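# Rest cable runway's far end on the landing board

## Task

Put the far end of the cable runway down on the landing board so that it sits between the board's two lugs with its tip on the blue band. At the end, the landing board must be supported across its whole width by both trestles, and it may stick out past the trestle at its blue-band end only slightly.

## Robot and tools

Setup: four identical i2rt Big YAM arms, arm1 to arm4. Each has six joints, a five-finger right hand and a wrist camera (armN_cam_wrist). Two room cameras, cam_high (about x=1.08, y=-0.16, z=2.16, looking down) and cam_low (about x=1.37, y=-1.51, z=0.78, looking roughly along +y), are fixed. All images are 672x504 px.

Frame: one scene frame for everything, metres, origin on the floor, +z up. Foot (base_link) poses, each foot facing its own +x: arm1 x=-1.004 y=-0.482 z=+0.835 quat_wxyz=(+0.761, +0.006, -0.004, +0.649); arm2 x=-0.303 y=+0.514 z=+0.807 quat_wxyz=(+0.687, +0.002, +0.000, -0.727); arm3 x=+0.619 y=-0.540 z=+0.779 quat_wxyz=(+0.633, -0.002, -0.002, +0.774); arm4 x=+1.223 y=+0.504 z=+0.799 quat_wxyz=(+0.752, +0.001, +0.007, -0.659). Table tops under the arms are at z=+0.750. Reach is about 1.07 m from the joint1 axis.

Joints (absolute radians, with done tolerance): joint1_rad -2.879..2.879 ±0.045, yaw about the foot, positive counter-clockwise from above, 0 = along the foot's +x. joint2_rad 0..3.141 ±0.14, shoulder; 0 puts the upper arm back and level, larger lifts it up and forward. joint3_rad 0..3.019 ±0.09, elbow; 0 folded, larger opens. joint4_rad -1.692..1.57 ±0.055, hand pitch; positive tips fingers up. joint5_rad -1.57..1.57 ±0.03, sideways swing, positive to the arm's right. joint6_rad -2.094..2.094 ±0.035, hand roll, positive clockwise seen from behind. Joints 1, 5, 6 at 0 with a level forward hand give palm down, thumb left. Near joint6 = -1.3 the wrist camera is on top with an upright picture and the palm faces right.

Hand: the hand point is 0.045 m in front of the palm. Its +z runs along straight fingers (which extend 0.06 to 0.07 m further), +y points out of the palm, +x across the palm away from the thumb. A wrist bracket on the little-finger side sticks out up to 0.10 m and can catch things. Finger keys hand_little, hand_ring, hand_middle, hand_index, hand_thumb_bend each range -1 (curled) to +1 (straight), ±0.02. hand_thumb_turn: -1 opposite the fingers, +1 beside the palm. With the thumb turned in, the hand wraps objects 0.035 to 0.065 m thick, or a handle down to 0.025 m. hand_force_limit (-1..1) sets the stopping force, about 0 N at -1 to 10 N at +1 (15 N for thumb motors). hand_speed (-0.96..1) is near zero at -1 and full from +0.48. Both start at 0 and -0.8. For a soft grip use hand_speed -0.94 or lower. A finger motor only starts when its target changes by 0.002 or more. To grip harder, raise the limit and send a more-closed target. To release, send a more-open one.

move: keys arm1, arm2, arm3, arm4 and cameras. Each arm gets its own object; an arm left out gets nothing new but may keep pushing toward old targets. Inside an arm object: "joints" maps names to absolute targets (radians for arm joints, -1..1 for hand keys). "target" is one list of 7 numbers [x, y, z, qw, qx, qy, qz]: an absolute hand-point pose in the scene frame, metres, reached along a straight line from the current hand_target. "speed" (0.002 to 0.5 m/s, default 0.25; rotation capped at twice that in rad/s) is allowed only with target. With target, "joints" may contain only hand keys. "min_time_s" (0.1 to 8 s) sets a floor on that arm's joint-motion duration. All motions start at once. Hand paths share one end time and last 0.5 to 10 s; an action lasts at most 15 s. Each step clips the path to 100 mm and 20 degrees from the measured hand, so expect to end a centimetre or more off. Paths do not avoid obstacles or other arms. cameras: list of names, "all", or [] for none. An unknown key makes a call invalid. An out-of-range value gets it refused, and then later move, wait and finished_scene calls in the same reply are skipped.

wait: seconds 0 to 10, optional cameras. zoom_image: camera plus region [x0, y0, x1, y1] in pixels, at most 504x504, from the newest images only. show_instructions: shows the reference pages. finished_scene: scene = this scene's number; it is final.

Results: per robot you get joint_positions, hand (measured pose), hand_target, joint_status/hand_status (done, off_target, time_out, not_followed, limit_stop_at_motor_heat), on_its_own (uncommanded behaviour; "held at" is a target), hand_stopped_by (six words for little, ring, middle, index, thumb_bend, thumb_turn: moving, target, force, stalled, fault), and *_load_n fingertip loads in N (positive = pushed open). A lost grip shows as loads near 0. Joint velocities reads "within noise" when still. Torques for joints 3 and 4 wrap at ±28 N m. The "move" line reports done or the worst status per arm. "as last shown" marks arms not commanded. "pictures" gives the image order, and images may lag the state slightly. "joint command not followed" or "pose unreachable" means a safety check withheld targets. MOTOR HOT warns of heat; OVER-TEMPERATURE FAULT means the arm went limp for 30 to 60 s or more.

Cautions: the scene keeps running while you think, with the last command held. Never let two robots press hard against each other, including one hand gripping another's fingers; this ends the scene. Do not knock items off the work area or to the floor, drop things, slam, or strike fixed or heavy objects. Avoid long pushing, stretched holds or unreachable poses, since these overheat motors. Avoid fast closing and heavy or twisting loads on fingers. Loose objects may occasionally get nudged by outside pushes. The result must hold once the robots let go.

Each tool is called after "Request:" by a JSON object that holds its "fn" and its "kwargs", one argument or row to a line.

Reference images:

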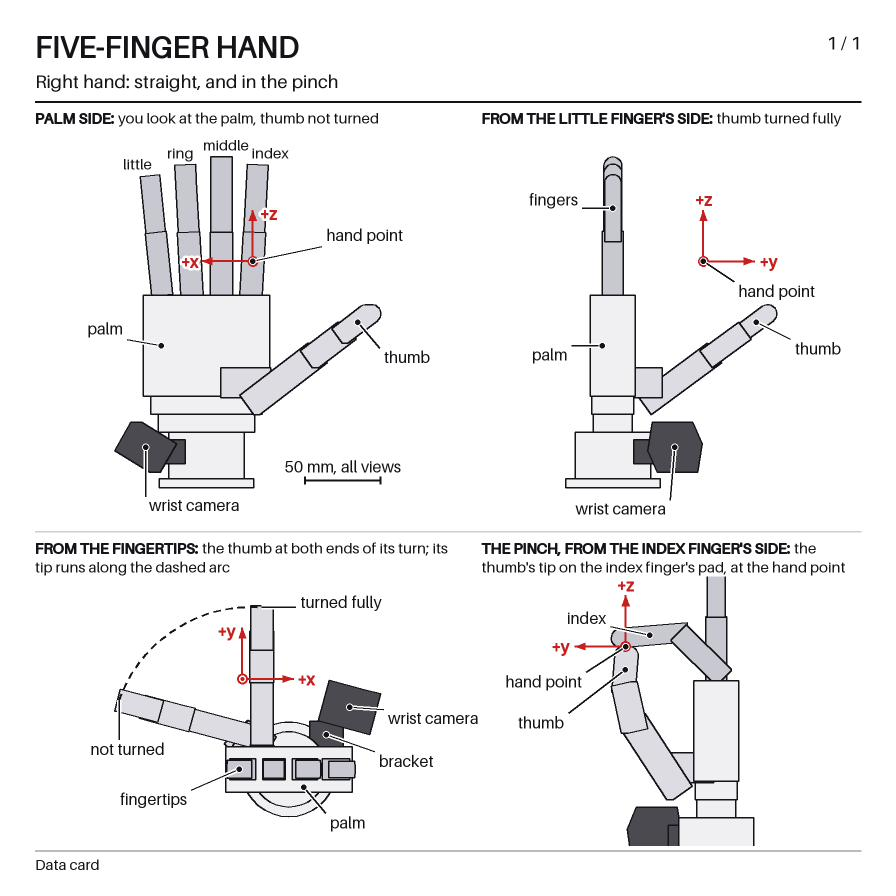

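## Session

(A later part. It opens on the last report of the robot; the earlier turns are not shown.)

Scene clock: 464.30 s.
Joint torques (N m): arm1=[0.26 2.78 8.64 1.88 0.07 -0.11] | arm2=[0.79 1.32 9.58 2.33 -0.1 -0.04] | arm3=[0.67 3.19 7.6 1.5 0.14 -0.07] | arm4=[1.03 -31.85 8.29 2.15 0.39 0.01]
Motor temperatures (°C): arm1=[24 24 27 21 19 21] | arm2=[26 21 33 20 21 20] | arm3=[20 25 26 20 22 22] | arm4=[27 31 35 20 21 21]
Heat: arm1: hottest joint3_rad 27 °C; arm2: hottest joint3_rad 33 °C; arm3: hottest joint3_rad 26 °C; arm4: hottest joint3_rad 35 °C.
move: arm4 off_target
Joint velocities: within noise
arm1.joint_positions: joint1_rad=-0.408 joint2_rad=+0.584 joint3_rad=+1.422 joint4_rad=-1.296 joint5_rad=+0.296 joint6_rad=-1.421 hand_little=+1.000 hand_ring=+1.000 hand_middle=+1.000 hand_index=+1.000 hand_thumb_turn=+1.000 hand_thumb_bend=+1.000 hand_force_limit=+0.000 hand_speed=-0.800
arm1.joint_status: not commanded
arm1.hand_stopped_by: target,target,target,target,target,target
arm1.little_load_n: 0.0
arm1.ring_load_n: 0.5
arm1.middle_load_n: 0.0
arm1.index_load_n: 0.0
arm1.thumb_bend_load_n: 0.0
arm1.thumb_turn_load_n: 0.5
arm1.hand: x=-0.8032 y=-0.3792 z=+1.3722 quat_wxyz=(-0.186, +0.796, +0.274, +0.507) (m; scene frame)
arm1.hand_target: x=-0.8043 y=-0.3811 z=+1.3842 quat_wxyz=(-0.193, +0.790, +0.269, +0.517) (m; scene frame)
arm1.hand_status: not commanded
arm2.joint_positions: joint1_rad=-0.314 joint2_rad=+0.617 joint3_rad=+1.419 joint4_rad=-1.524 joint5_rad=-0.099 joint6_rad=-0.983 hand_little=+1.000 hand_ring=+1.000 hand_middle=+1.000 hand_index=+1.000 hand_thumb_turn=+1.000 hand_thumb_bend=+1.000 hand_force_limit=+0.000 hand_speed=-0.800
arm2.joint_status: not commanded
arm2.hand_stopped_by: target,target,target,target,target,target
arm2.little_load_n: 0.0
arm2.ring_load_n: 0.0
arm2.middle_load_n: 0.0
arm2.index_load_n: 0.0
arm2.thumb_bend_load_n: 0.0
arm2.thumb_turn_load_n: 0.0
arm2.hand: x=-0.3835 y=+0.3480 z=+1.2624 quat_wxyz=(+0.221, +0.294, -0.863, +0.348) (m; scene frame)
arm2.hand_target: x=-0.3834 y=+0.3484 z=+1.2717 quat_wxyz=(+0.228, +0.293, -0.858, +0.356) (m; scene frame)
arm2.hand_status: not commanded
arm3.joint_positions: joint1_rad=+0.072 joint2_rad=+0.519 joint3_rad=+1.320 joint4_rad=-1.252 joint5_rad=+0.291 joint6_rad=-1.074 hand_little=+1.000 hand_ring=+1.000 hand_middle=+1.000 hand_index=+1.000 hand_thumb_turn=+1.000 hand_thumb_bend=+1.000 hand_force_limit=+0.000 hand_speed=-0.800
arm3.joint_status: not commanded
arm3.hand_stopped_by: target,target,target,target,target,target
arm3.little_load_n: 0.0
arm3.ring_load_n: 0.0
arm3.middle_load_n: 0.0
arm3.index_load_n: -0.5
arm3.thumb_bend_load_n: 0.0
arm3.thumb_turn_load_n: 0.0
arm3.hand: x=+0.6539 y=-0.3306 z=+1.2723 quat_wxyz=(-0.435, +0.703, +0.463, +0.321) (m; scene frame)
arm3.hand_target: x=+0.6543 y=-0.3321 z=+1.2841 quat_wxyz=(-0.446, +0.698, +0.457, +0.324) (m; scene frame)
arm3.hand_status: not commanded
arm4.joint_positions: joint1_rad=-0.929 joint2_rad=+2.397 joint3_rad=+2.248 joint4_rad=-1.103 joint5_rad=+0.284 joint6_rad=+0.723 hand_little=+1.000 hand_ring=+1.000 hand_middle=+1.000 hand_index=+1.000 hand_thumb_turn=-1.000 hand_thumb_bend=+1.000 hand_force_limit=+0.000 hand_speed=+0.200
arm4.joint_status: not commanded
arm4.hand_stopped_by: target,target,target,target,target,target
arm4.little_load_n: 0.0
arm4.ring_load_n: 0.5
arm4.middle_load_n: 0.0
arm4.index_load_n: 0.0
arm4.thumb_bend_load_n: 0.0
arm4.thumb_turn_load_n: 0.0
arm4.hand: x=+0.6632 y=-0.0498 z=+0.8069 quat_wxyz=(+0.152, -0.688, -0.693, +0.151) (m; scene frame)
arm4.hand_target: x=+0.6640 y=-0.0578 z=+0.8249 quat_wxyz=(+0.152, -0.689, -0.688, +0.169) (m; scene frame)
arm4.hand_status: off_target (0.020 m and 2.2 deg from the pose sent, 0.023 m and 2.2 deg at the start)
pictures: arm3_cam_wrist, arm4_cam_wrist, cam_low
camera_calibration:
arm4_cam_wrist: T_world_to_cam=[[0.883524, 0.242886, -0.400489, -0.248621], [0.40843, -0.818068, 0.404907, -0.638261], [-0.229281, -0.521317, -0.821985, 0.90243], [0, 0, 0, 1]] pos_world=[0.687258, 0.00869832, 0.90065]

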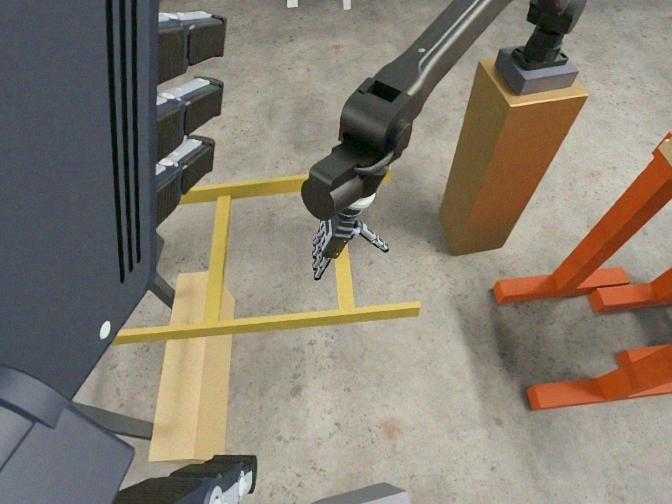

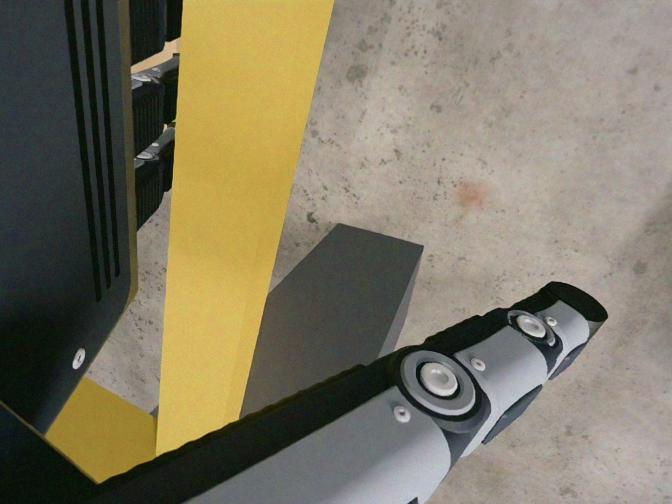

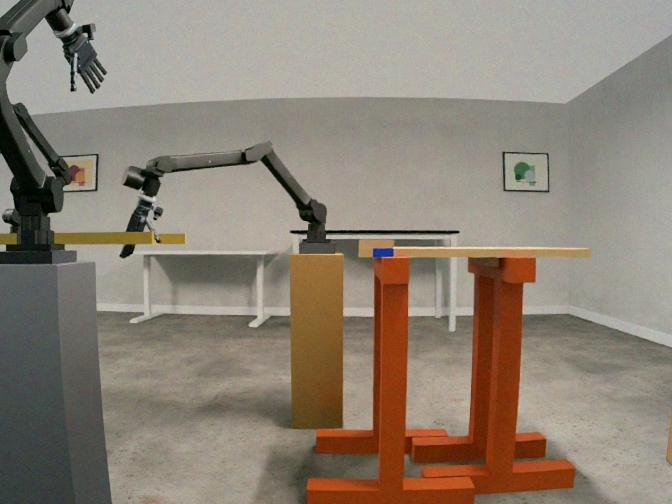

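Request:
{"fn": "move", "kwargs": {
  "arm4": {"target": [0.656, -0.058, 0.807, 0.153, -0.690, -0.690, 0.170], "speed": 0.12}
}}

Request:
{"fn": "move", "kwargs": {
  "arm4": {"joints": {"hand_speed": -0.6, "hand_little": -0.3, "hand_ring": -0.3, "hand_middle": -0.3, "hand_index": -0.3}},
  "cameras": ["arm4_cam_wrist", "arm3_cam_wrist", "cam_low"]
}}

Request:
{"fn": "zoom_image", "kwargs": {
  "camera": "cam_low",
  "region": [60, 130, 260, 280]
}}

Scene clock: 479.63 s.
Joint torques (N m): arm1=[0.15 3.43 8.61 1.91 0.06 -0.08] | arm2=[0.73 1.38 9.59 2.33 -0.1 -0.04] | arm3=[0.67 3.19 7.61 1.5 0.14 -0.07] | arm4=[-0.03 -28.69 9.55 1.92 0.26 -0.02]
Motor temperatures (°C): arm1=[24 24 27 21 19 21] | arm2=[26 21 33 20 21 20] | arm3=[20 25 26 20 22 22] | arm4=[27 35 33 20 21 21]
Heat: arm1: hottest joint3_rad 27 °C; arm2: hottest joint3_rad 33 °C; arm3: hottest joint3_rad 26 °C; arm4: hottest joint2_rad 35 °C.
move: arm4 done
Joint velocities: within noise
arm1, arm2, arm3: as last shown
arm1.ring_load_n: 0.0
arm1.thumb_turn_load_n: 0.0
arm3.index_load_n: 0.0
arm4.joint_positions: joint1_rad=-0.929 joint2_rad=+2.396 joint3_rad=+2.248 joint4_rad=-1.080 joint5_rad=+0.284 joint6_rad=+0.723 hand_little=+1.000 hand_ring=+1.000 hand_middle=+1.000 hand_index=+1.000 hand_thumb_turn=-1.000 hand_thumb_bend=+1.000 hand_force_limit=+0.000 hand_speed=+0.200
arm4.joint_status: not commanded
arm4.hand_stopped_by: target,target,target,target,target,target
arm4.little_load_n: 0.0
arm4.ring_load_n: 0.0
arm4.middle_load_n: 0.0
arm4.index_load_n: 0.0
arm4.thumb_bend_load_n: 0.0
arm4.thumb_turn_load_n: 0.0
arm4.hand: x=+0.6587 y=-0.0542 z=+0.8088 quat_wxyz=(+0.152, -0.688, -0.690, +0.163) (m; scene frame)
arm4.hand_target: x=+0.6560 y=-0.0579 z=+0.8071 quat_wxyz=(+0.153, -0.689, -0.688, +0.170) (m; scene frame)
arm4.hand_status: done (0.005 m and 0.8 deg from the pose sent, 0.011 m and 2.2 deg at the start)
pictures: none

Scene clock: 481.33 s.
Joint torques (N m): arm1=[0.56 3.08 8.64 2.03 0.07 -0.07] | arm2=[0.79 1.26 9.58 2.33 -0.11 -0.04] | arm3=[0.62 3.14 7.6 1.5 0.14 -0.08] | arm4=[1.32 -29.98 9.42 1.46 0.19 -0.02]
Motor temperatures (°C): arm1=[24 24 27 21 19 21] | arm2=[26 21 33 20 21 20] | arm3=[20 25 26 20 22 22] | arm4=[27 35 33 20 21 21]
Heat: arm1: hottest joint3_rad 27 °C; arm2: hottest joint3_rad 33 °C; arm3: hottest joint3_rad 26 °C; arm4: hottest joint2_rad 35 °C.
move: arm4 done
Joint velocities: within noise
arm1, arm2, arm3: as last shown
arm4.joint_positions: joint1_rad=-0.930 joint2_rad=+2.403 joint3_rad=+2.248 joint4_rad=-1.066 joint5_rad=+0.287 joint6_rad=+0.723 hand_little=-0.300 hand_ring=-0.300 hand_middle=-0.300 hand_index=-0.300 hand_thumb_turn=-1.000 hand_thumb_bend=+1.000 hand_force_limit=+0.000 hand_speed=-0.600
arm4.joint_status: all done
arm4.hand_stopped_by: target,target,target,target,target,target
arm4.little_load_n: 0.5
arm4.ring_load_n: 0.5
arm4.middle_load_n: 0.0
arm4.index_load_n: 0.0
arm4.thumb_bend_load_n: 0.0
arm4.thumb_turn_load_n: 0.0
arm4.hand: x=+0.6554 y=-0.0549 z=+0.8044 quat_wxyz=(+0.154, -0.689, -0.689, +0.166) (m; scene frame)
arm4.hand_target: x=+0.6559 y=-0.0579 z=+0.8070 quat_wxyz=(+0.153, -0.689, -0.688, +0.170) (m; scene frame)
arm4.hand_status: not commanded
pictures: arm3_cam_wrist, arm4_cam_wrist, cam_low
camera_calibration:
arm4_cam_wrist: T_world_to_cam=[[0.874423, 0.233275, -0.425403, -0.21608], [0.416387, -0.810863, 0.411245, -0.648202], [-0.24901, -0.536735, -0.80617, 0.895248], [0, 0, 0, 1]] pos_world=[0.681774, 0.00531356, 0.896371]

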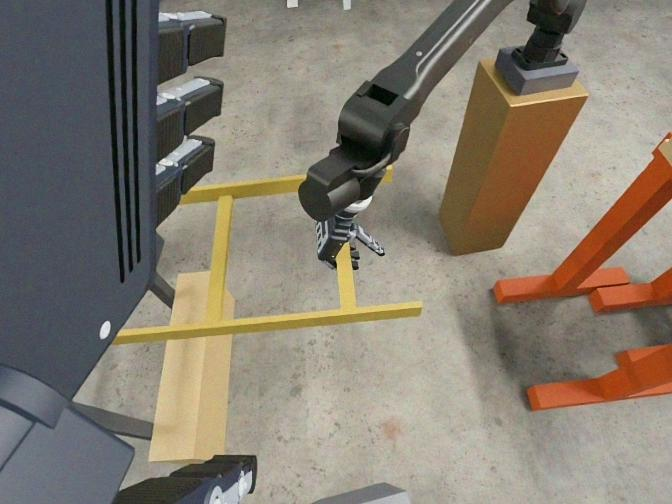

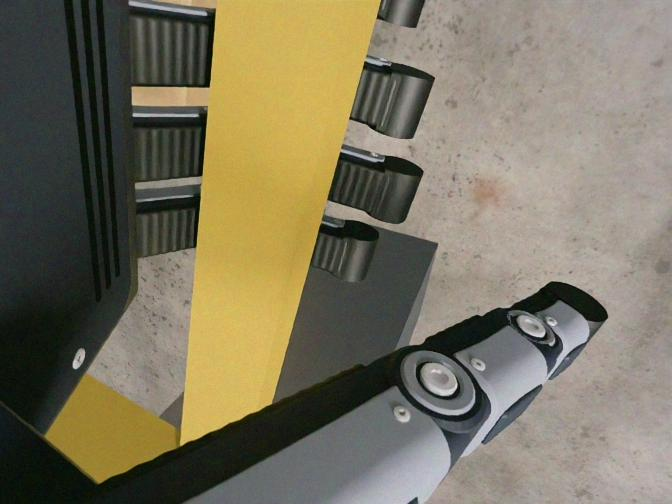

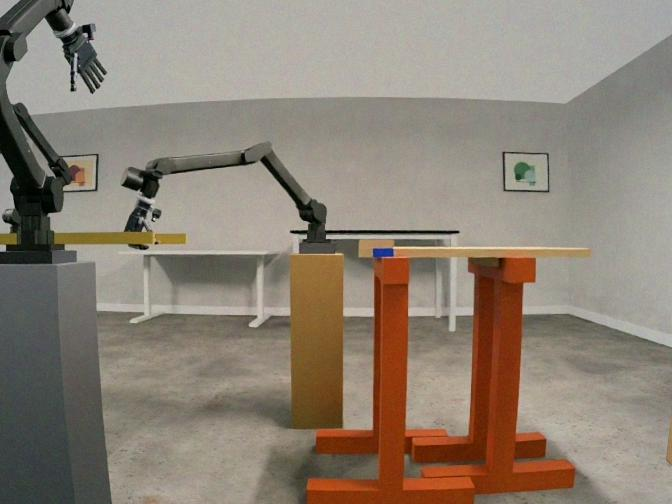

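Scaled by 2.520 from the camera's 672x504 image, which has a finer 960x720 frame.

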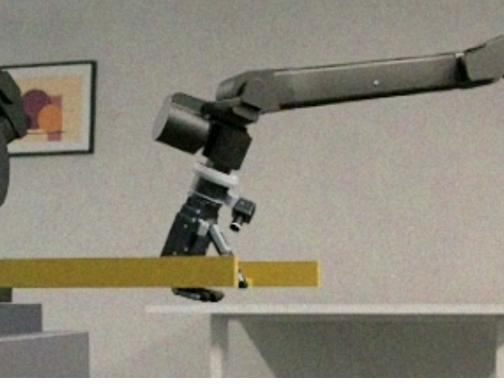

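Request:
{"fn": "move", "kwargs": {
  "arm4": {"joints": {"hand_speed": -0.8, "hand_force_limit": 0.2, "hand_little": -0.95, "hand_ring": -0.95, "hand_middle": -0.95, "hand_index": -0.95}}
}}

Request:
{"fn": "move", "kwargs": {
  "arm4": {"joints": {"hand_speed": -0.5, "hand_thumb_bend": -0.6}},
  "cameras": ["arm4_cam_wrist", "cam_low"]
}}

Request:
{"fn": "zoom_image", "kwargs": {
  "camera": "cam_low",
  "region": [60, 130, 260, 280]
}}

Scene clock: 488.57 s.
Joint torques (N m): arm1=[1.03 3.43 8.57 1.87 0.07 -0.05] | arm2=[0.79 1.26 9.57 2.33 -0.1 -0.04] | arm3=[0.67 3.19 7.6 1.5 0.14 -0.07] | arm4=[0.44 -31.97 10.11 1.4 0.39 -0.25]
Motor temperatures (°C): arm1=[24 24 27 21 19 21] | arm2=[26 21 33 20 21 20] | arm3=[20 25 26 20 22 22] | arm4=[27 34 33 20 21 21]
Heat: arm1: hottest joint3_rad 27 °C; arm2: hottest joint3_rad 33 °C; arm3: hottest joint3_rad 26 °C; arm4: hottest joint2_rad 34 °C.
move: arm4 off_target
Joint velocities: within noise
arm1, arm2, arm3: as last shown
arm2.thumb_turn_load_n: 0.5
arm4.joint_positions: joint1_rad=-0.930 joint2_rad=+2.427 joint3_rad=+2.241 joint4_rad=-1.064 joint5_rad=+0.282 joint6_rad=+0.747 hand_little=-0.887 hand_ring=-0.869 hand_middle=-0.886 hand_index=-0.887 hand_thumb_turn=-1.000 hand_thumb_bend=+1.000 hand_force_limit=+0.200 hand_speed=-0.800
arm4.joint_status: hand_little off_target (ended at -0.887, target -0.950); hand_ring off_target (ended at -0.869, target -0.950); hand_middle off_target (ended at -0.886, target -0.950); hand_index off_target (ended at -0.887, target -0.950); the others done
arm4.hand_stopped_by: force,force,force,force,target,target
arm4.little_load_n: 5.5
arm4.ring_load_n: 2.0
arm4.middle_load_n: 7.0
arm4.index_load_n: 5.0
arm4.thumb_bend_load_n: 0.0
arm4.thumb_turn_load_n: 0.0
arm4.hand: x=+0.6589 y=-0.0531 z=+0.7834 quat_wxyz=(+0.150, -0.697, -0.684, +0.153) (m; scene frame)
arm4.hand_target: x=+0.6560 y=-0.0578 z=+0.8072 quat_wxyz=(+0.153, -0.689, -0.688, +0.170) (m; scene frame)
arm4.hand_status: not commanded
pictures: none

Scene clock: 491.13 s.
Joint torques (N m): arm1=[0.15 3.19 8.59 1.96 0.1 -0.05] | arm2=[0.73 1.32 9.58 2.32 -0.1 -0.04] | arm3=[0.67 3.14 7.58 1.5 0.14 -0.07] | arm4=[1.55 -31.79 9.88 1.29 0.3 -0.27]
Motor temperatures (°C): arm1=[24 24 27 21 19 21] | arm2=[26 21 33 20 21 20] | arm3=[20 25 26 20 22 22] | arm4=[27 33 33 20 21 21]
Heat: arm1: hottest joint3_rad 27 °C; arm2: hottest joint3_rad 33 °C; arm3: hottest joint3_rad 26 °C; arm4: hottest joint2_rad 33 °C.
move: arm4 off_target
Joint velocities: within noise
arm1, arm2, arm3: as last shown
arm2.thumb_turn_load_n: 0.0
arm4.joint_positions: joint1_rad=-0.930 joint2_rad=+2.427 joint3_rad=+2.241 joint4_rad=-1.064 joint5_rad=+0.282 joint6_rad=+0.747 hand_little=-0.887 hand_ring=-0.869 hand_middle=-0.886 hand_index=-0.887 hand_thumb_turn=-1.000 hand_thumb_bend=+0.488 hand_force_limit=+0.200 hand_speed=-0.500
arm4.joint_status: hand_thumb_bend off_target (ended at +0.488, target -0.600); the others done
arm4.hand_stopped_by: force,force,force,force,force,target
arm4.little_load_n: 5.5
arm4.ring_load_n: 2.0
arm4.middle_load_n: 6.0
arm4.index_load_n: 4.5
arm4.thumb_bend_load_n: 10.5
arm4.thumb_turn_load_n: 3.0
arm4.hand: x=+0.6589 y=-0.0531 z=+0.7834 quat_wxyz=(+0.150, -0.697, -0.684, +0.153) (m; scene frame)
arm4.hand_target: x=+0.6560 y=-0.0578 z=+0.8072 quat_wxyz=(+0.153, -0.689, -0.688, +0.170) (m; scene frame)
arm4.hand_status: not commanded
pictures: arm4_cam_wrist, cam_low
camera_calibration:
arm4_cam_wrist: T_world_to_cam=[[0.889063, 0.217974, -0.40256, -0.256872], [0.389472, -0.822288, 0.414913, -0.625229], [-0.24058, -0.52567, -0.815961, 0.882804], [0, 0, 0, 1]] pos_world=[0.684269, 0.00593637, 0.876343]

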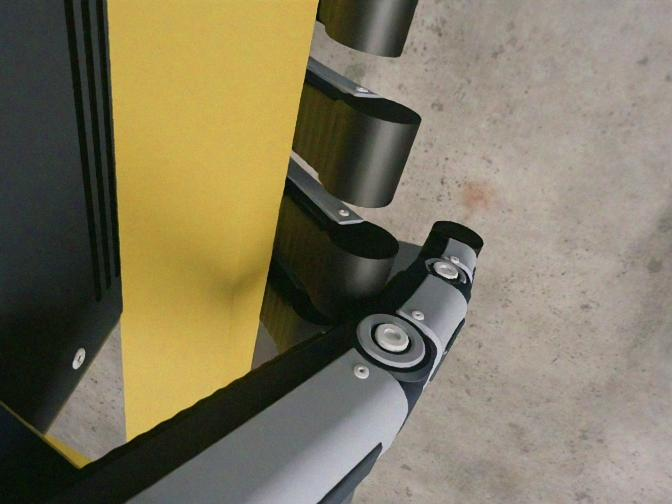

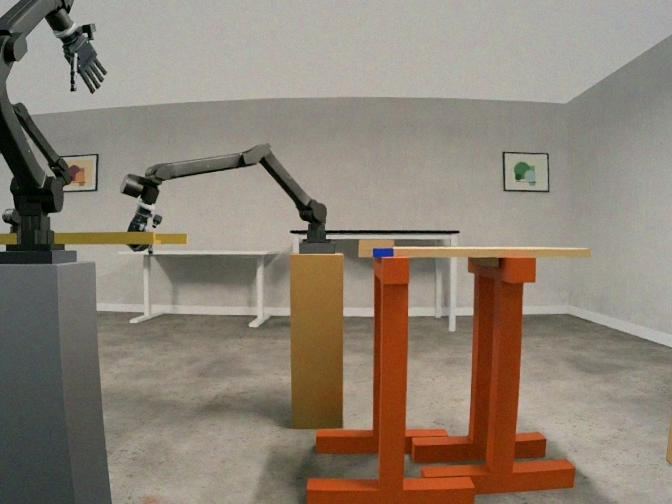

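Scaled by 2.520 from the camera's 672x504 image, which has a finer 960x720 frame.

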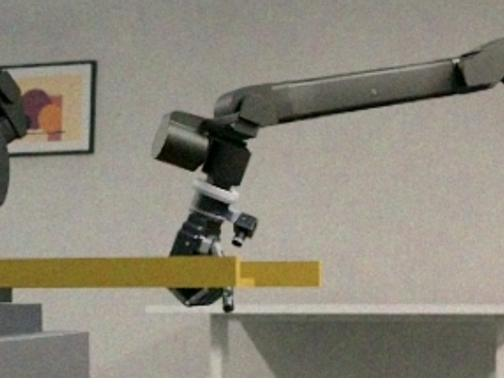

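Request:
{"fn": "move", "kwargs": {
  "arm4": {"joints": {"hand_thumb_bend": 0.6}, "target": [0.80, -0.058, 0.81, 0.153, -0.690, -0.690, 0.165], "speed": 0.15},
  "cameras": ["arm4_cam_wrist", "cam_low", "cam_high"]
}}

Request:
{"fn": "zoom_image", "kwargs": {
  "camera": "cam_low",
  "region": [100, 130, 300, 280]
}}

Scene clock: 502.60 s.
Joint torques (N m): arm1=[0.26 2.61 8.85 1.94 0.1 -0.08] | arm2=[0.73 1.32 9.57 2.35 -0.11 -0.04] | arm3=[0.62 3.19 7.6 1.5 0.14 -0.07] | arm4=[0.5 -28.98 9.17 1.74 0.55 -0.11]
Motor temperatures (°C): arm1=[24 24 27 21 19 21] | arm2=[26 21 33 20 21 20] | arm3=[20 25 27 20 22 22] | arm4=[27 33 33 20 21 21]
Heat: arm1: hottest joint3_rad 27 °C; arm2: hottest joint3_rad 33 °C; arm3: hottest joint3_rad 27 °C; arm4: hottest joint2_rad 33 °C.
move: arm4 off_target
Joint velocities: within noise
arm1, arm2, arm3: as last shown
arm3.thumb_bend_load_n: 0.5
arm4.joint_positions: joint1_rad=-0.762 joint2_rad=+2.168 joint3_rad=+1.750 joint4_rad=-0.927 joint5_rad=+0.329 joint6_rad=+0.893 hand_little=-0.887 hand_ring=-0.869 hand_middle=-0.887 hand_index=-0.887 hand_thumb_turn=-1.000 hand_thumb_bend=+0.600 hand_force_limit=+0.200 hand_speed=-0.500
arm4.joint_status: all done
arm4.hand_stopped_by: force,force,force,force,target,target
arm4.little_load_n: 3.5
arm4.ring_load_n: 0.0
arm4.middle_load_n: 0.0
arm4.index_load_n: 0.5
arm4.thumb_bend_load_n: 0.0
arm4.thumb_turn_load_n: 0.0
arm4.hand: x=+0.8160 y=-0.0518 z=+0.7721 quat_wxyz=(+0.154, -0.689, -0.697, +0.131) (m; scene frame)
arm4.hand_target: x=+0.8004 y=-0.0573 z=+0.8099 quat_wxyz=(+0.153, -0.689, -0.689, +0.165) (m; scene frame)
arm4.hand_status: off_target (0.042 m and 4.0 deg from the pose sent, 0.144 m and 1.7 deg at the start)
pictures: arm4_cam_wrist, cam_high, cam_low
camera_calibration:
arm4_cam_wrist: T_world_to_cam=[[0.894459, 0.253564, -0.368305, -0.430369], [0.396289, -0.831047, 0.390277, -0.667577], [-0.207118, -0.495042, -0.843822, 0.907887], [0, 0, 0, 1]] pos_world=[0.837541, 0.00378038, 0.868128]

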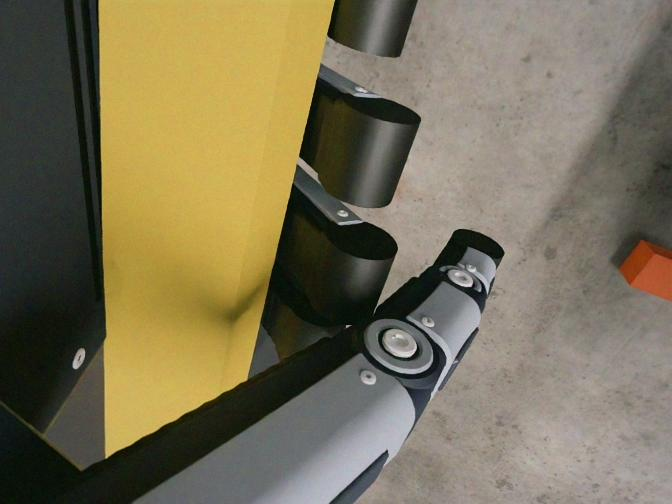

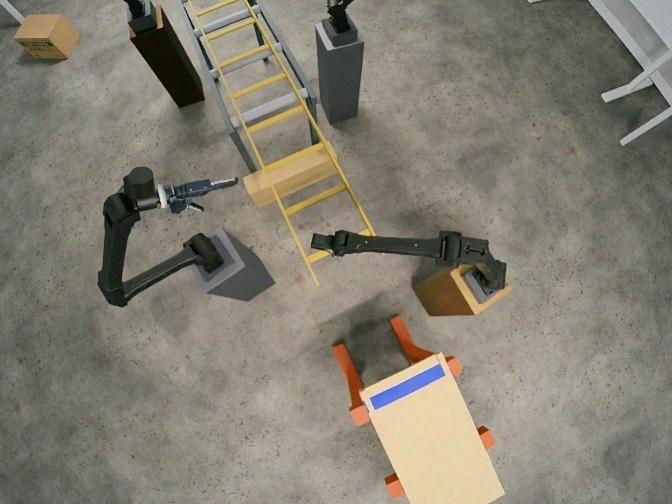

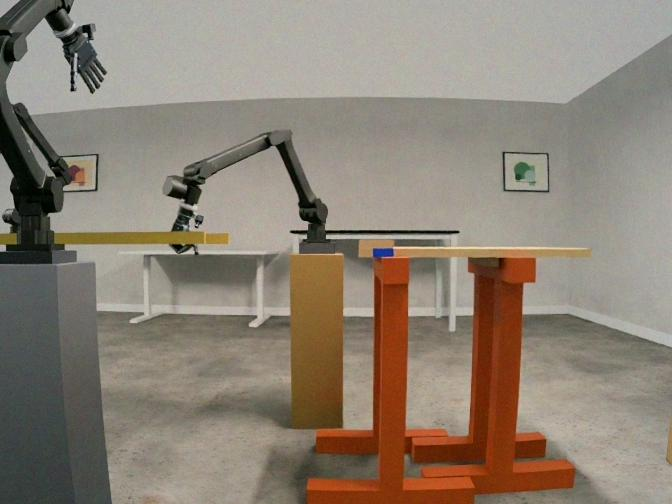

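Scaled by 2.520 from the camera's 672x504 image, which has a finer 960x720 frame.

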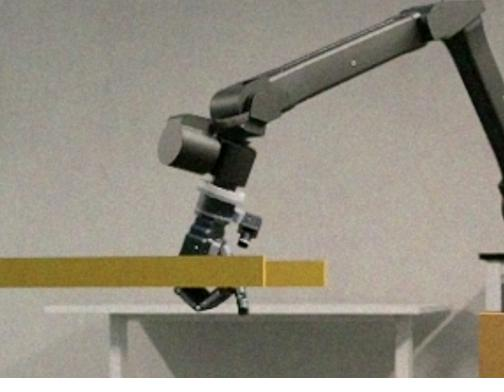

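Request:
{"fn": "move", "kwargs": {
  "arm4": {"target": [1.0, -0.058, 0.84, 0.153, -0.690, -0.690, 0.165], "speed": 0.2},
  "cameras": ["cam_low", "cam_high"]
}}

Request:
{"fn": "zoom_image", "kwargs": {
  "camera": "cam_low",
  "region": [160, 130, 420, 300]
}}

Scene clock: 517.50 s.
Joint torques (N m): arm1=[0.09 3.31 8.69 1.96 0.06 -0.09] | arm2=[0.79 1.32 9.58 2.33 -0.1 -0.04] | arm3=[0.67 3.19 7.6 1.48 0.14 -0.07] | arm4=[-0.21 -30.04 10.63 0.47 0.77 -0.46]
Motor temperatures (°C): arm1=[24 24 27 21 19 21] | arm2=[26 21 33 20 21 20] | arm3=[20 25 27 20 22 22] | arm4=[27 33 32 20 22 21]
Heat: arm1: hottest joint3_rad 27 °C; arm2: hottest joint3_rad 33 °C; arm3: hottest joint3_rad 27 °C; arm4: hottest joint2_rad 33 °C.
move: arm4 off_target
Joint velocities: within noise
arm1, arm2, arm3: as last shown
arm3.middle_load_n: -0.5
arm3.thumb_bend_load_n: 0.0
arm4.joint_positions: joint1_rad=-0.477 joint2_rad=+1.963 joint3_rad=+1.403 joint4_rad=-0.948 joint5_rad=+0.398 joint6_rad=+1.233 hand_little=-0.886 hand_ring=-0.869 hand_middle=-0.887 hand_index=-0.887 hand_thumb_turn=-1.000 hand_thumb_bend=+0.600 hand_force_limit=+0.200 hand_speed=-0.500
arm4.joint_status: not commanded
arm4.hand_stopped_by: force,force,force,force,target,target
arm4.little_load_n: 12.0
arm4.ring_load_n: 0.5
arm4.middle_load_n: 0.0
arm4.index_load_n: 0.5
arm4.thumb_bend_load_n: 0.0
arm4.thumb_turn_load_n: 0.0
arm4.hand: x=+1.0135 y=-0.0359 z=+0.7688 quat_wxyz=(+0.172, -0.699, -0.686, +0.112) (m; scene frame)
arm4.hand_target: x=+1.0008 y=-0.0556 z=+0.8376 quat_wxyz=(+0.154, -0.689, -0.688, +0.165) (m; scene frame)
arm4.hand_status: off_target (0.076 m and 6.6 deg from the pose sent, 0.196 m and 4.0 deg at the start)
pictures: cam_high, cam_low

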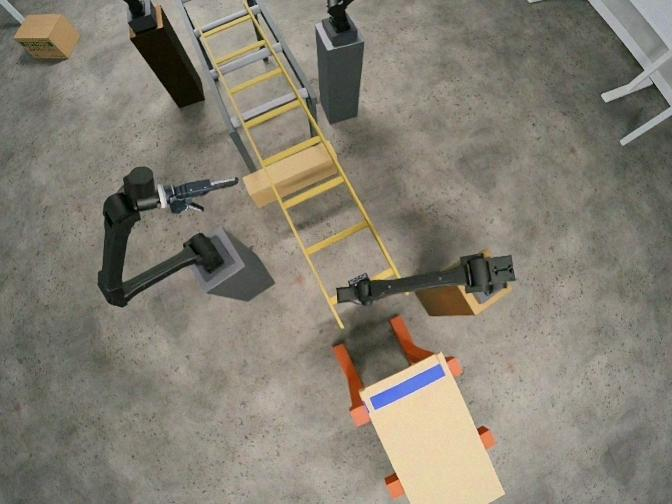

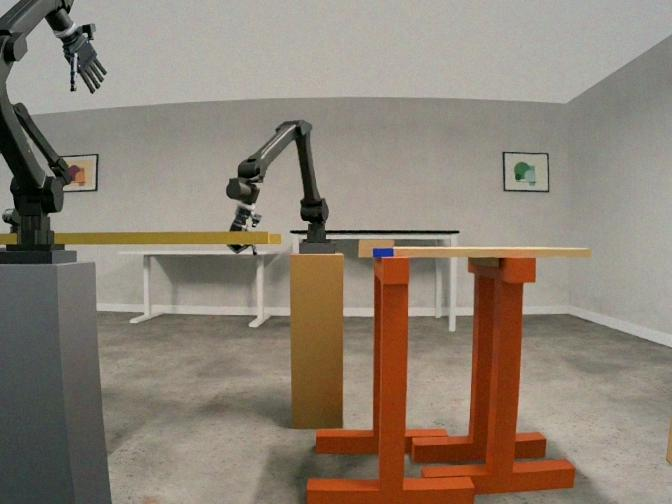

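Scaled by 1.938 from the camera's 672x504 image, which has a finer 960x720 frame.

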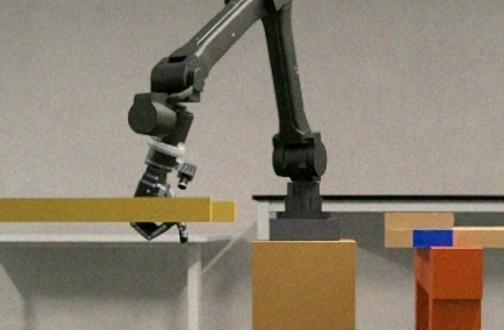

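Request:
{"fn": "move", "kwargs": {
  "arm4": {"target": [1.19, -0.085, 0.885, 0.153, -0.690, -0.690, 0.165], "speed": 0.2},
  "cameras": ["cam_low", "cam_high", "arm4_cam_wrist"]
}}

Request:
{"fn": "zoom_image", "kwargs": {
  "camera": "cam_low",
  "region": [200, 130, 460, 300]
}}

Request:
{"fn": "zoom_image", "kwargs": {
  "camera": "cam_high",
  "region": [270, 230, 510, 440]
}}

Scene clock: 539.73 s.
Joint torques (N m): arm1=[0.26 2.67 8.69 1.81 0.06 -0.1] | arm2=[0.79 1.32 9.58 2.33 -0.11 -0.04] | arm3=[0.67 3.19 7.6 1.48 0.15 -0.07] | arm4=[-1.14 -31.33 13.59 -1.77 0.97 -0.66]
Motor temperatures (°C): arm1=[24 24 27 21 19 21] | arm2=[26 21 33 20 21 20] | arm3=[20 25 27 20 22 22] | arm4=[27 32 32 20 22 22]
Heat: arm1: hottest joint3_rad 27 °C; arm2: hottest joint3_rad 33 °C; arm3: hottest joint3_rad 27 °C; arm4: hottest joint2_rad 32 °C.
move: arm4 off_target
Joint velocities: within noise
arm1, arm2, arm3: as last shown
arm3.middle_load_n: 0.0
arm4.joint_positions: joint1_rad=-0.129 joint2_rad=+1.945 joint3_rad=+1.379 joint4_rad=-1.114 joint5_rad=+0.434 joint6_rad=+1.632 hand_little=-0.886 hand_ring=-0.869 hand_middle=-0.887 hand_index=-0.887 hand_thumb_turn=-1.000 hand_thumb_bend=+0.600 hand_force_limit=+0.200 hand_speed=-0.500
arm4.joint_status: not commanded
arm4.hand_stopped_by: force,force,force,force,target,target
arm4.little_load_n: 17.0
arm4.ring_load_n: 1.0
arm4.middle_load_n: 0.0
arm4.index_load_n: 0.0
arm4.thumb_bend_load_n: 0.0
arm4.thumb_turn_load_n: 0.0
arm4.hand: x=+1.1947 y=-0.0457 z=+0.7702 quat_wxyz=(+0.192, -0.700, -0.677, +0.120) (m; scene frame)
arm4.hand_target: x=+1.1905 y=-0.0732 z=+0.8599 quat_wxyz=(+0.154, -0.690, -0.688, +0.167) (m; scene frame)
arm4.hand_status: off_target (0.121 m and 7.1 deg from the pose sent, 0.217 m and 6.6 deg at the start; pose on its path clipped on 55 of 66 steps)
pictures: arm4_cam_wrist, cam_high, cam_low
camera_calibration:
arm4_cam_wrist: T_world_to_cam=[[0.892345, 0.225507, -0.390983, -0.752546], [0.362427, -0.874286, 0.322909, -0.721539], [-0.269013, -0.429849, -0.861894, 1.07862], [0, 0, 0, 1]] pos_world=[1.2232, 0.00251582, 0.868413]

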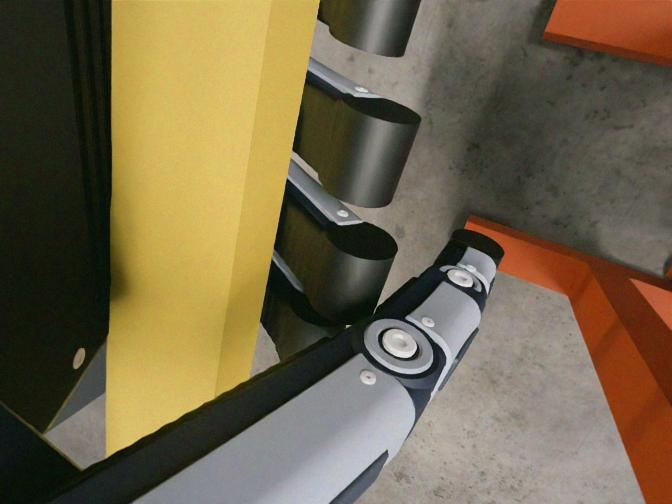

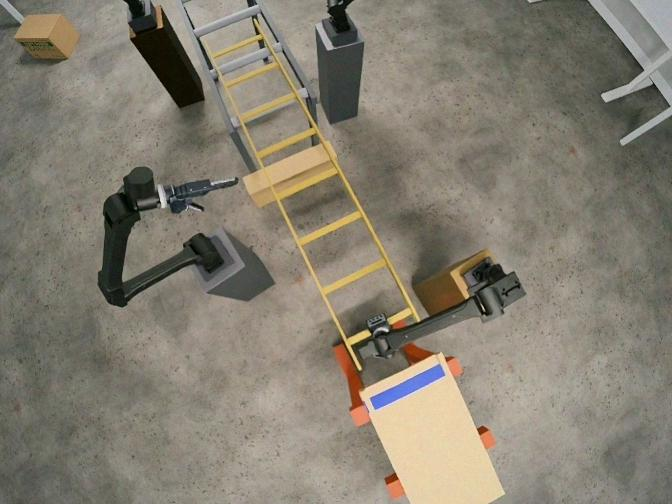

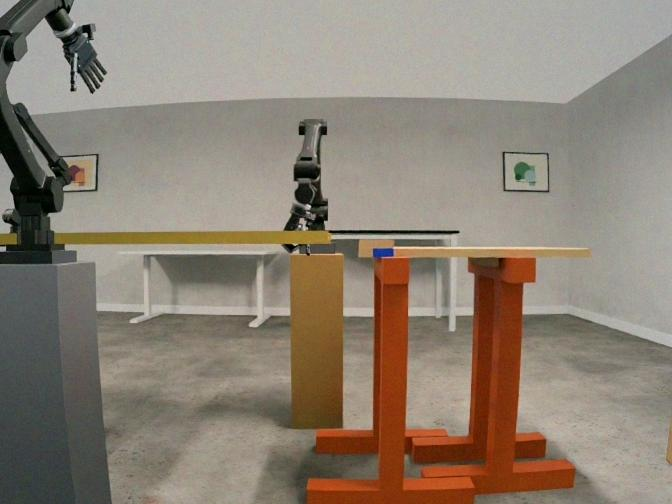

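Scaled by 1.938 from the camera's 672x504 image, which has a finer 960x720 frame.

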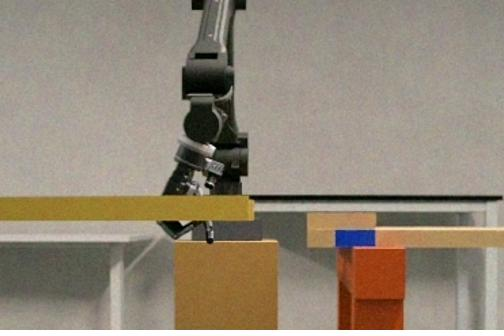

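Scaled by 2.100 from the camera's 672x504 image, which has a finer 960x720 frame.

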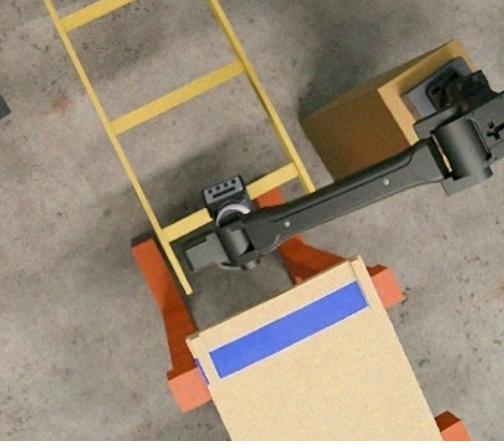

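Request:
{"fn": "move", "kwargs": {
  "arm4": {"target": [1.19, -0.09, 0.86, 0.1045, -0.699, -0.6768, 0.2128], "speed": 0.15},
  "cameras": ["cam_low", "cam_high", "arm4_cam_wrist", "arm3_cam_wrist"]
}}

Request:
{"fn": "zoom_image", "kwargs": {
  "camera": "cam_high",
  "region": [340, 330, 480, 440]
}}

Request:
{"fn": "zoom_image", "kwargs": {
  "camera": "cam_low",
  "region": [260, 190, 460, 300]
}}

Scene clock: 580.67 s.
Joint torques (N m): arm1=[0.21 2.9 8.81 1.92 0.07 -0.06] | arm2=[0.73 1.32 9.58 2.32 -0.1 -0.04] | arm3=[0.62 3.19 7.6 1.5 0.14 -0.07] | arm4=[0.03 -33.08 8.98 0.69 0.87 -0.27]
Motor temperatures (°C): arm1=[24 23 27 21 19 21] | arm2=[26 21 33 20 21 20] | arm3=[20 25 27 20 22 22] | arm4=[27 32 33 20 22 22]
Heat: arm1: hottest joint3_rad 27 °C; arm2: hottest joint3_rad 33 °C; arm3: hottest joint3_rad 27 °C; arm4: hottest joint3_rad 33 °C.
move: arm4 off_target
Joint velocities: arm1=[within noise] | arm2=[0.005 -0.005 0.002 -0.002 -0.007 -0.154] | arm3=[within noise] | arm4=[within noise]
arm1.joint_positions: joint1_rad=-0.408 joint2_rad=+0.584 joint3_rad=+1.422 joint4_rad=-1.296 joint5_rad=+0.296 joint6_rad=-1.421 hand_little=+1.000 hand_ring=+1.000 hand_middle=+1.000 hand_index=+1.000 hand_thumb_turn=+1.000 hand_thumb_bend=+1.000 hand_force_limit=+0.000 hand_speed=-0.800
arm1.joint_status: not commanded
arm1.hand_stopped_by: target,target,target,target,target,target
arm1.little_load_n: 0.0
arm1.ring_load_n: 0.0
arm1.middle_load_n: 0.0
arm1.index_load_n: 0.0
arm1.thumb_bend_load_n: 0.0
arm1.thumb_turn_load_n: 0.0
arm1.hand: x=-0.8032 y=-0.3792 z=+1.3722 quat_wxyz=(-0.186, +0.796, +0.274, +0.507) (m; scene frame)
arm1.hand_target: x=-0.8043 y=-0.3811 z=+1.3842 quat_wxyz=(-0.193, +0.790, +0.269, +0.517) (m; scene frame)
arm1.hand_status: not commanded
arm2.joint_positions: joint1_rad=-0.314 joint2_rad=+0.617 joint3_rad=+1.419 joint4_rad=-1.524 joint5_rad=-0.099 joint6_rad=-0.983 hand_little=+1.000 hand_ring=+1.000 hand_middle=+1.000 hand_index=+1.000 hand_thumb_turn=+1.000 hand_thumb_bend=+1.000 hand_force_limit=+0.000 hand_speed=-0.800
arm2.joint_status: not commanded
arm2.hand_stopped_by: target,target,target,target,target,target
arm2.little_load_n: 0.0
arm2.ring_load_n: 0.0
arm2.middle_load_n: 0.0
arm2.index_load_n: 0.0
arm2.thumb_bend_load_n: 0.0
arm2.thumb_turn_load_n: 0.0
arm2.hand: x=-0.3835 y=+0.3480 z=+1.2624 quat_wxyz=(+0.221, +0.294, -0.863, +0.348) (m; scene frame)
arm2.hand_target: x=-0.3834 y=+0.3484 z=+1.2717 quat_wxyz=(+0.228, +0.293, -0.858, +0.356) (m; scene frame)
arm2.hand_status: not commanded
arm3.joint_positions: joint1_rad=+0.072 joint2_rad=+0.519 joint3_rad=+1.320 joint4_rad=-1.252 joint5_rad=+0.291 joint6_rad=-1.074 hand_little=+1.000 hand_ring=+1.000 hand_middle=+1.000 hand_index=+1.000 hand_thumb_turn=+1.000 hand_thumb_bend=+1.000 hand_force_limit=+0.000 hand_speed=-0.800
arm3.joint_status: not commanded
arm3.hand_stopped_by: target,target,target,target,target,target
arm3.little_load_n: 0.0
arm3.ring_load_n: 0.0
arm3.middle_load_n: 0.0
arm3.index_load_n: 0.0
arm3.thumb_bend_load_n: 0.0
arm3.thumb_turn_load_n: 0.0
arm3.hand: x=+0.6539 y=-0.3306 z=+1.2723 quat_wxyz=(-0.435, +0.703, +0.463, +0.321) (m; scene frame)
arm3.hand_target: x=+0.6543 y=-0.3321 z=+1.2841 quat_wxyz=(-0.446, +0.698, +0.457, +0.324) (m; scene frame)
arm3.hand_status: not commanded
arm4.joint_positions: joint1_rad=-0.129 joint2_rad=+1.934 joint3_rad=+1.222 joint4_rad=-0.861 joint5_rad=+0.434 joint6_rad=+1.585 hand_little=-0.886 hand_ring=-0.869 hand_middle=-0.886 hand_index=-0.887 hand_thumb_turn=-1.000 hand_thumb_bend=+0.600 hand_force_limit=+0.200 hand_speed=-0.500
arm4.joint_status: not commanded
arm4.hand_stopped_by: force,force,force,force,target,target
arm4.little_load_n: 11.5
arm4.ring_load_n: 5.5
arm4.middle_load_n: 7.5
arm4.index_load_n: 1.5
arm4.thumb_bend_load_n: 0.0
arm4.thumb_turn_load_n: 0.0
arm4.hand: x=+1.1958 y=-0.0353 z=+0.7293 quat_wxyz=(+0.158, -0.693, -0.686, +0.152) (m; scene frame)
arm4.hand_target: x=+1.1915 y=-0.0700 z=+0.8167 quat_wxyz=(+0.105, -0.698, -0.675, +0.213) (m; scene frame)
arm4.hand_status: off_target (0.142 m and 9.4 deg from the pose sent, 0.100 m and 14.7 deg at the start; pose on its path clipped on 49 of 58 steps)
pictures: arm3_cam_wrist, arm4_cam_wrist, cam_high, cam_low
camera_calibration:
arm4_cam_wrist: T_world_to_cam=[[0.883835, 0.229111, -0.407852, -0.749287], [0.39801, -0.826421, 0.398266, -0.79543], [-0.245811, -0.514331, -0.821608, 0.987903], [0, 0, 0, 1]] pos_world=[1.22167, 0.022419, 0.822864]

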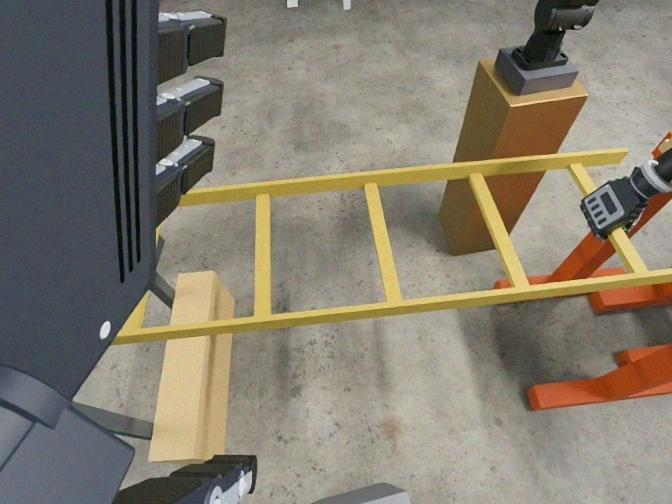

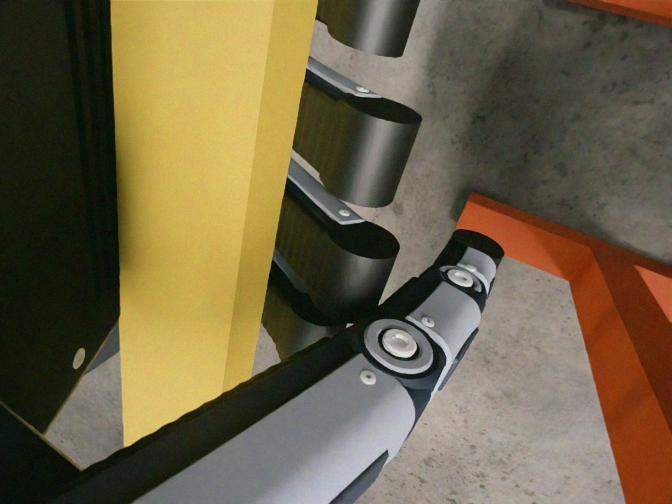

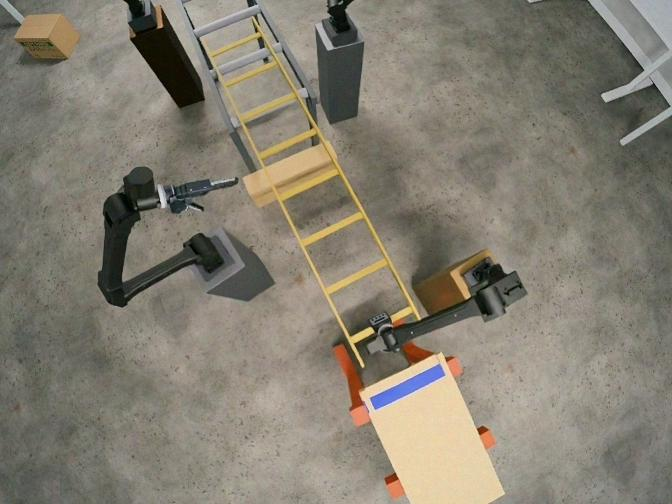

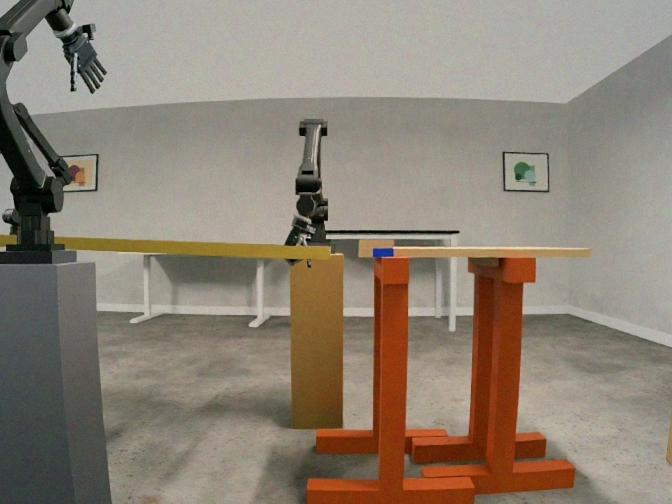

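Scaled by 3.600 from the camera's 672x504 image, which has a finer 960x720 frame.

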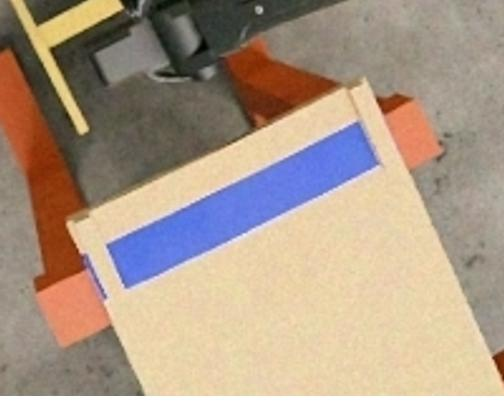

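Scaled by 2.520 from the camera's 672x504 image, which has a finer 960x720 frame.

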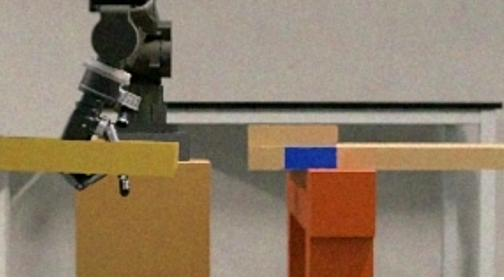

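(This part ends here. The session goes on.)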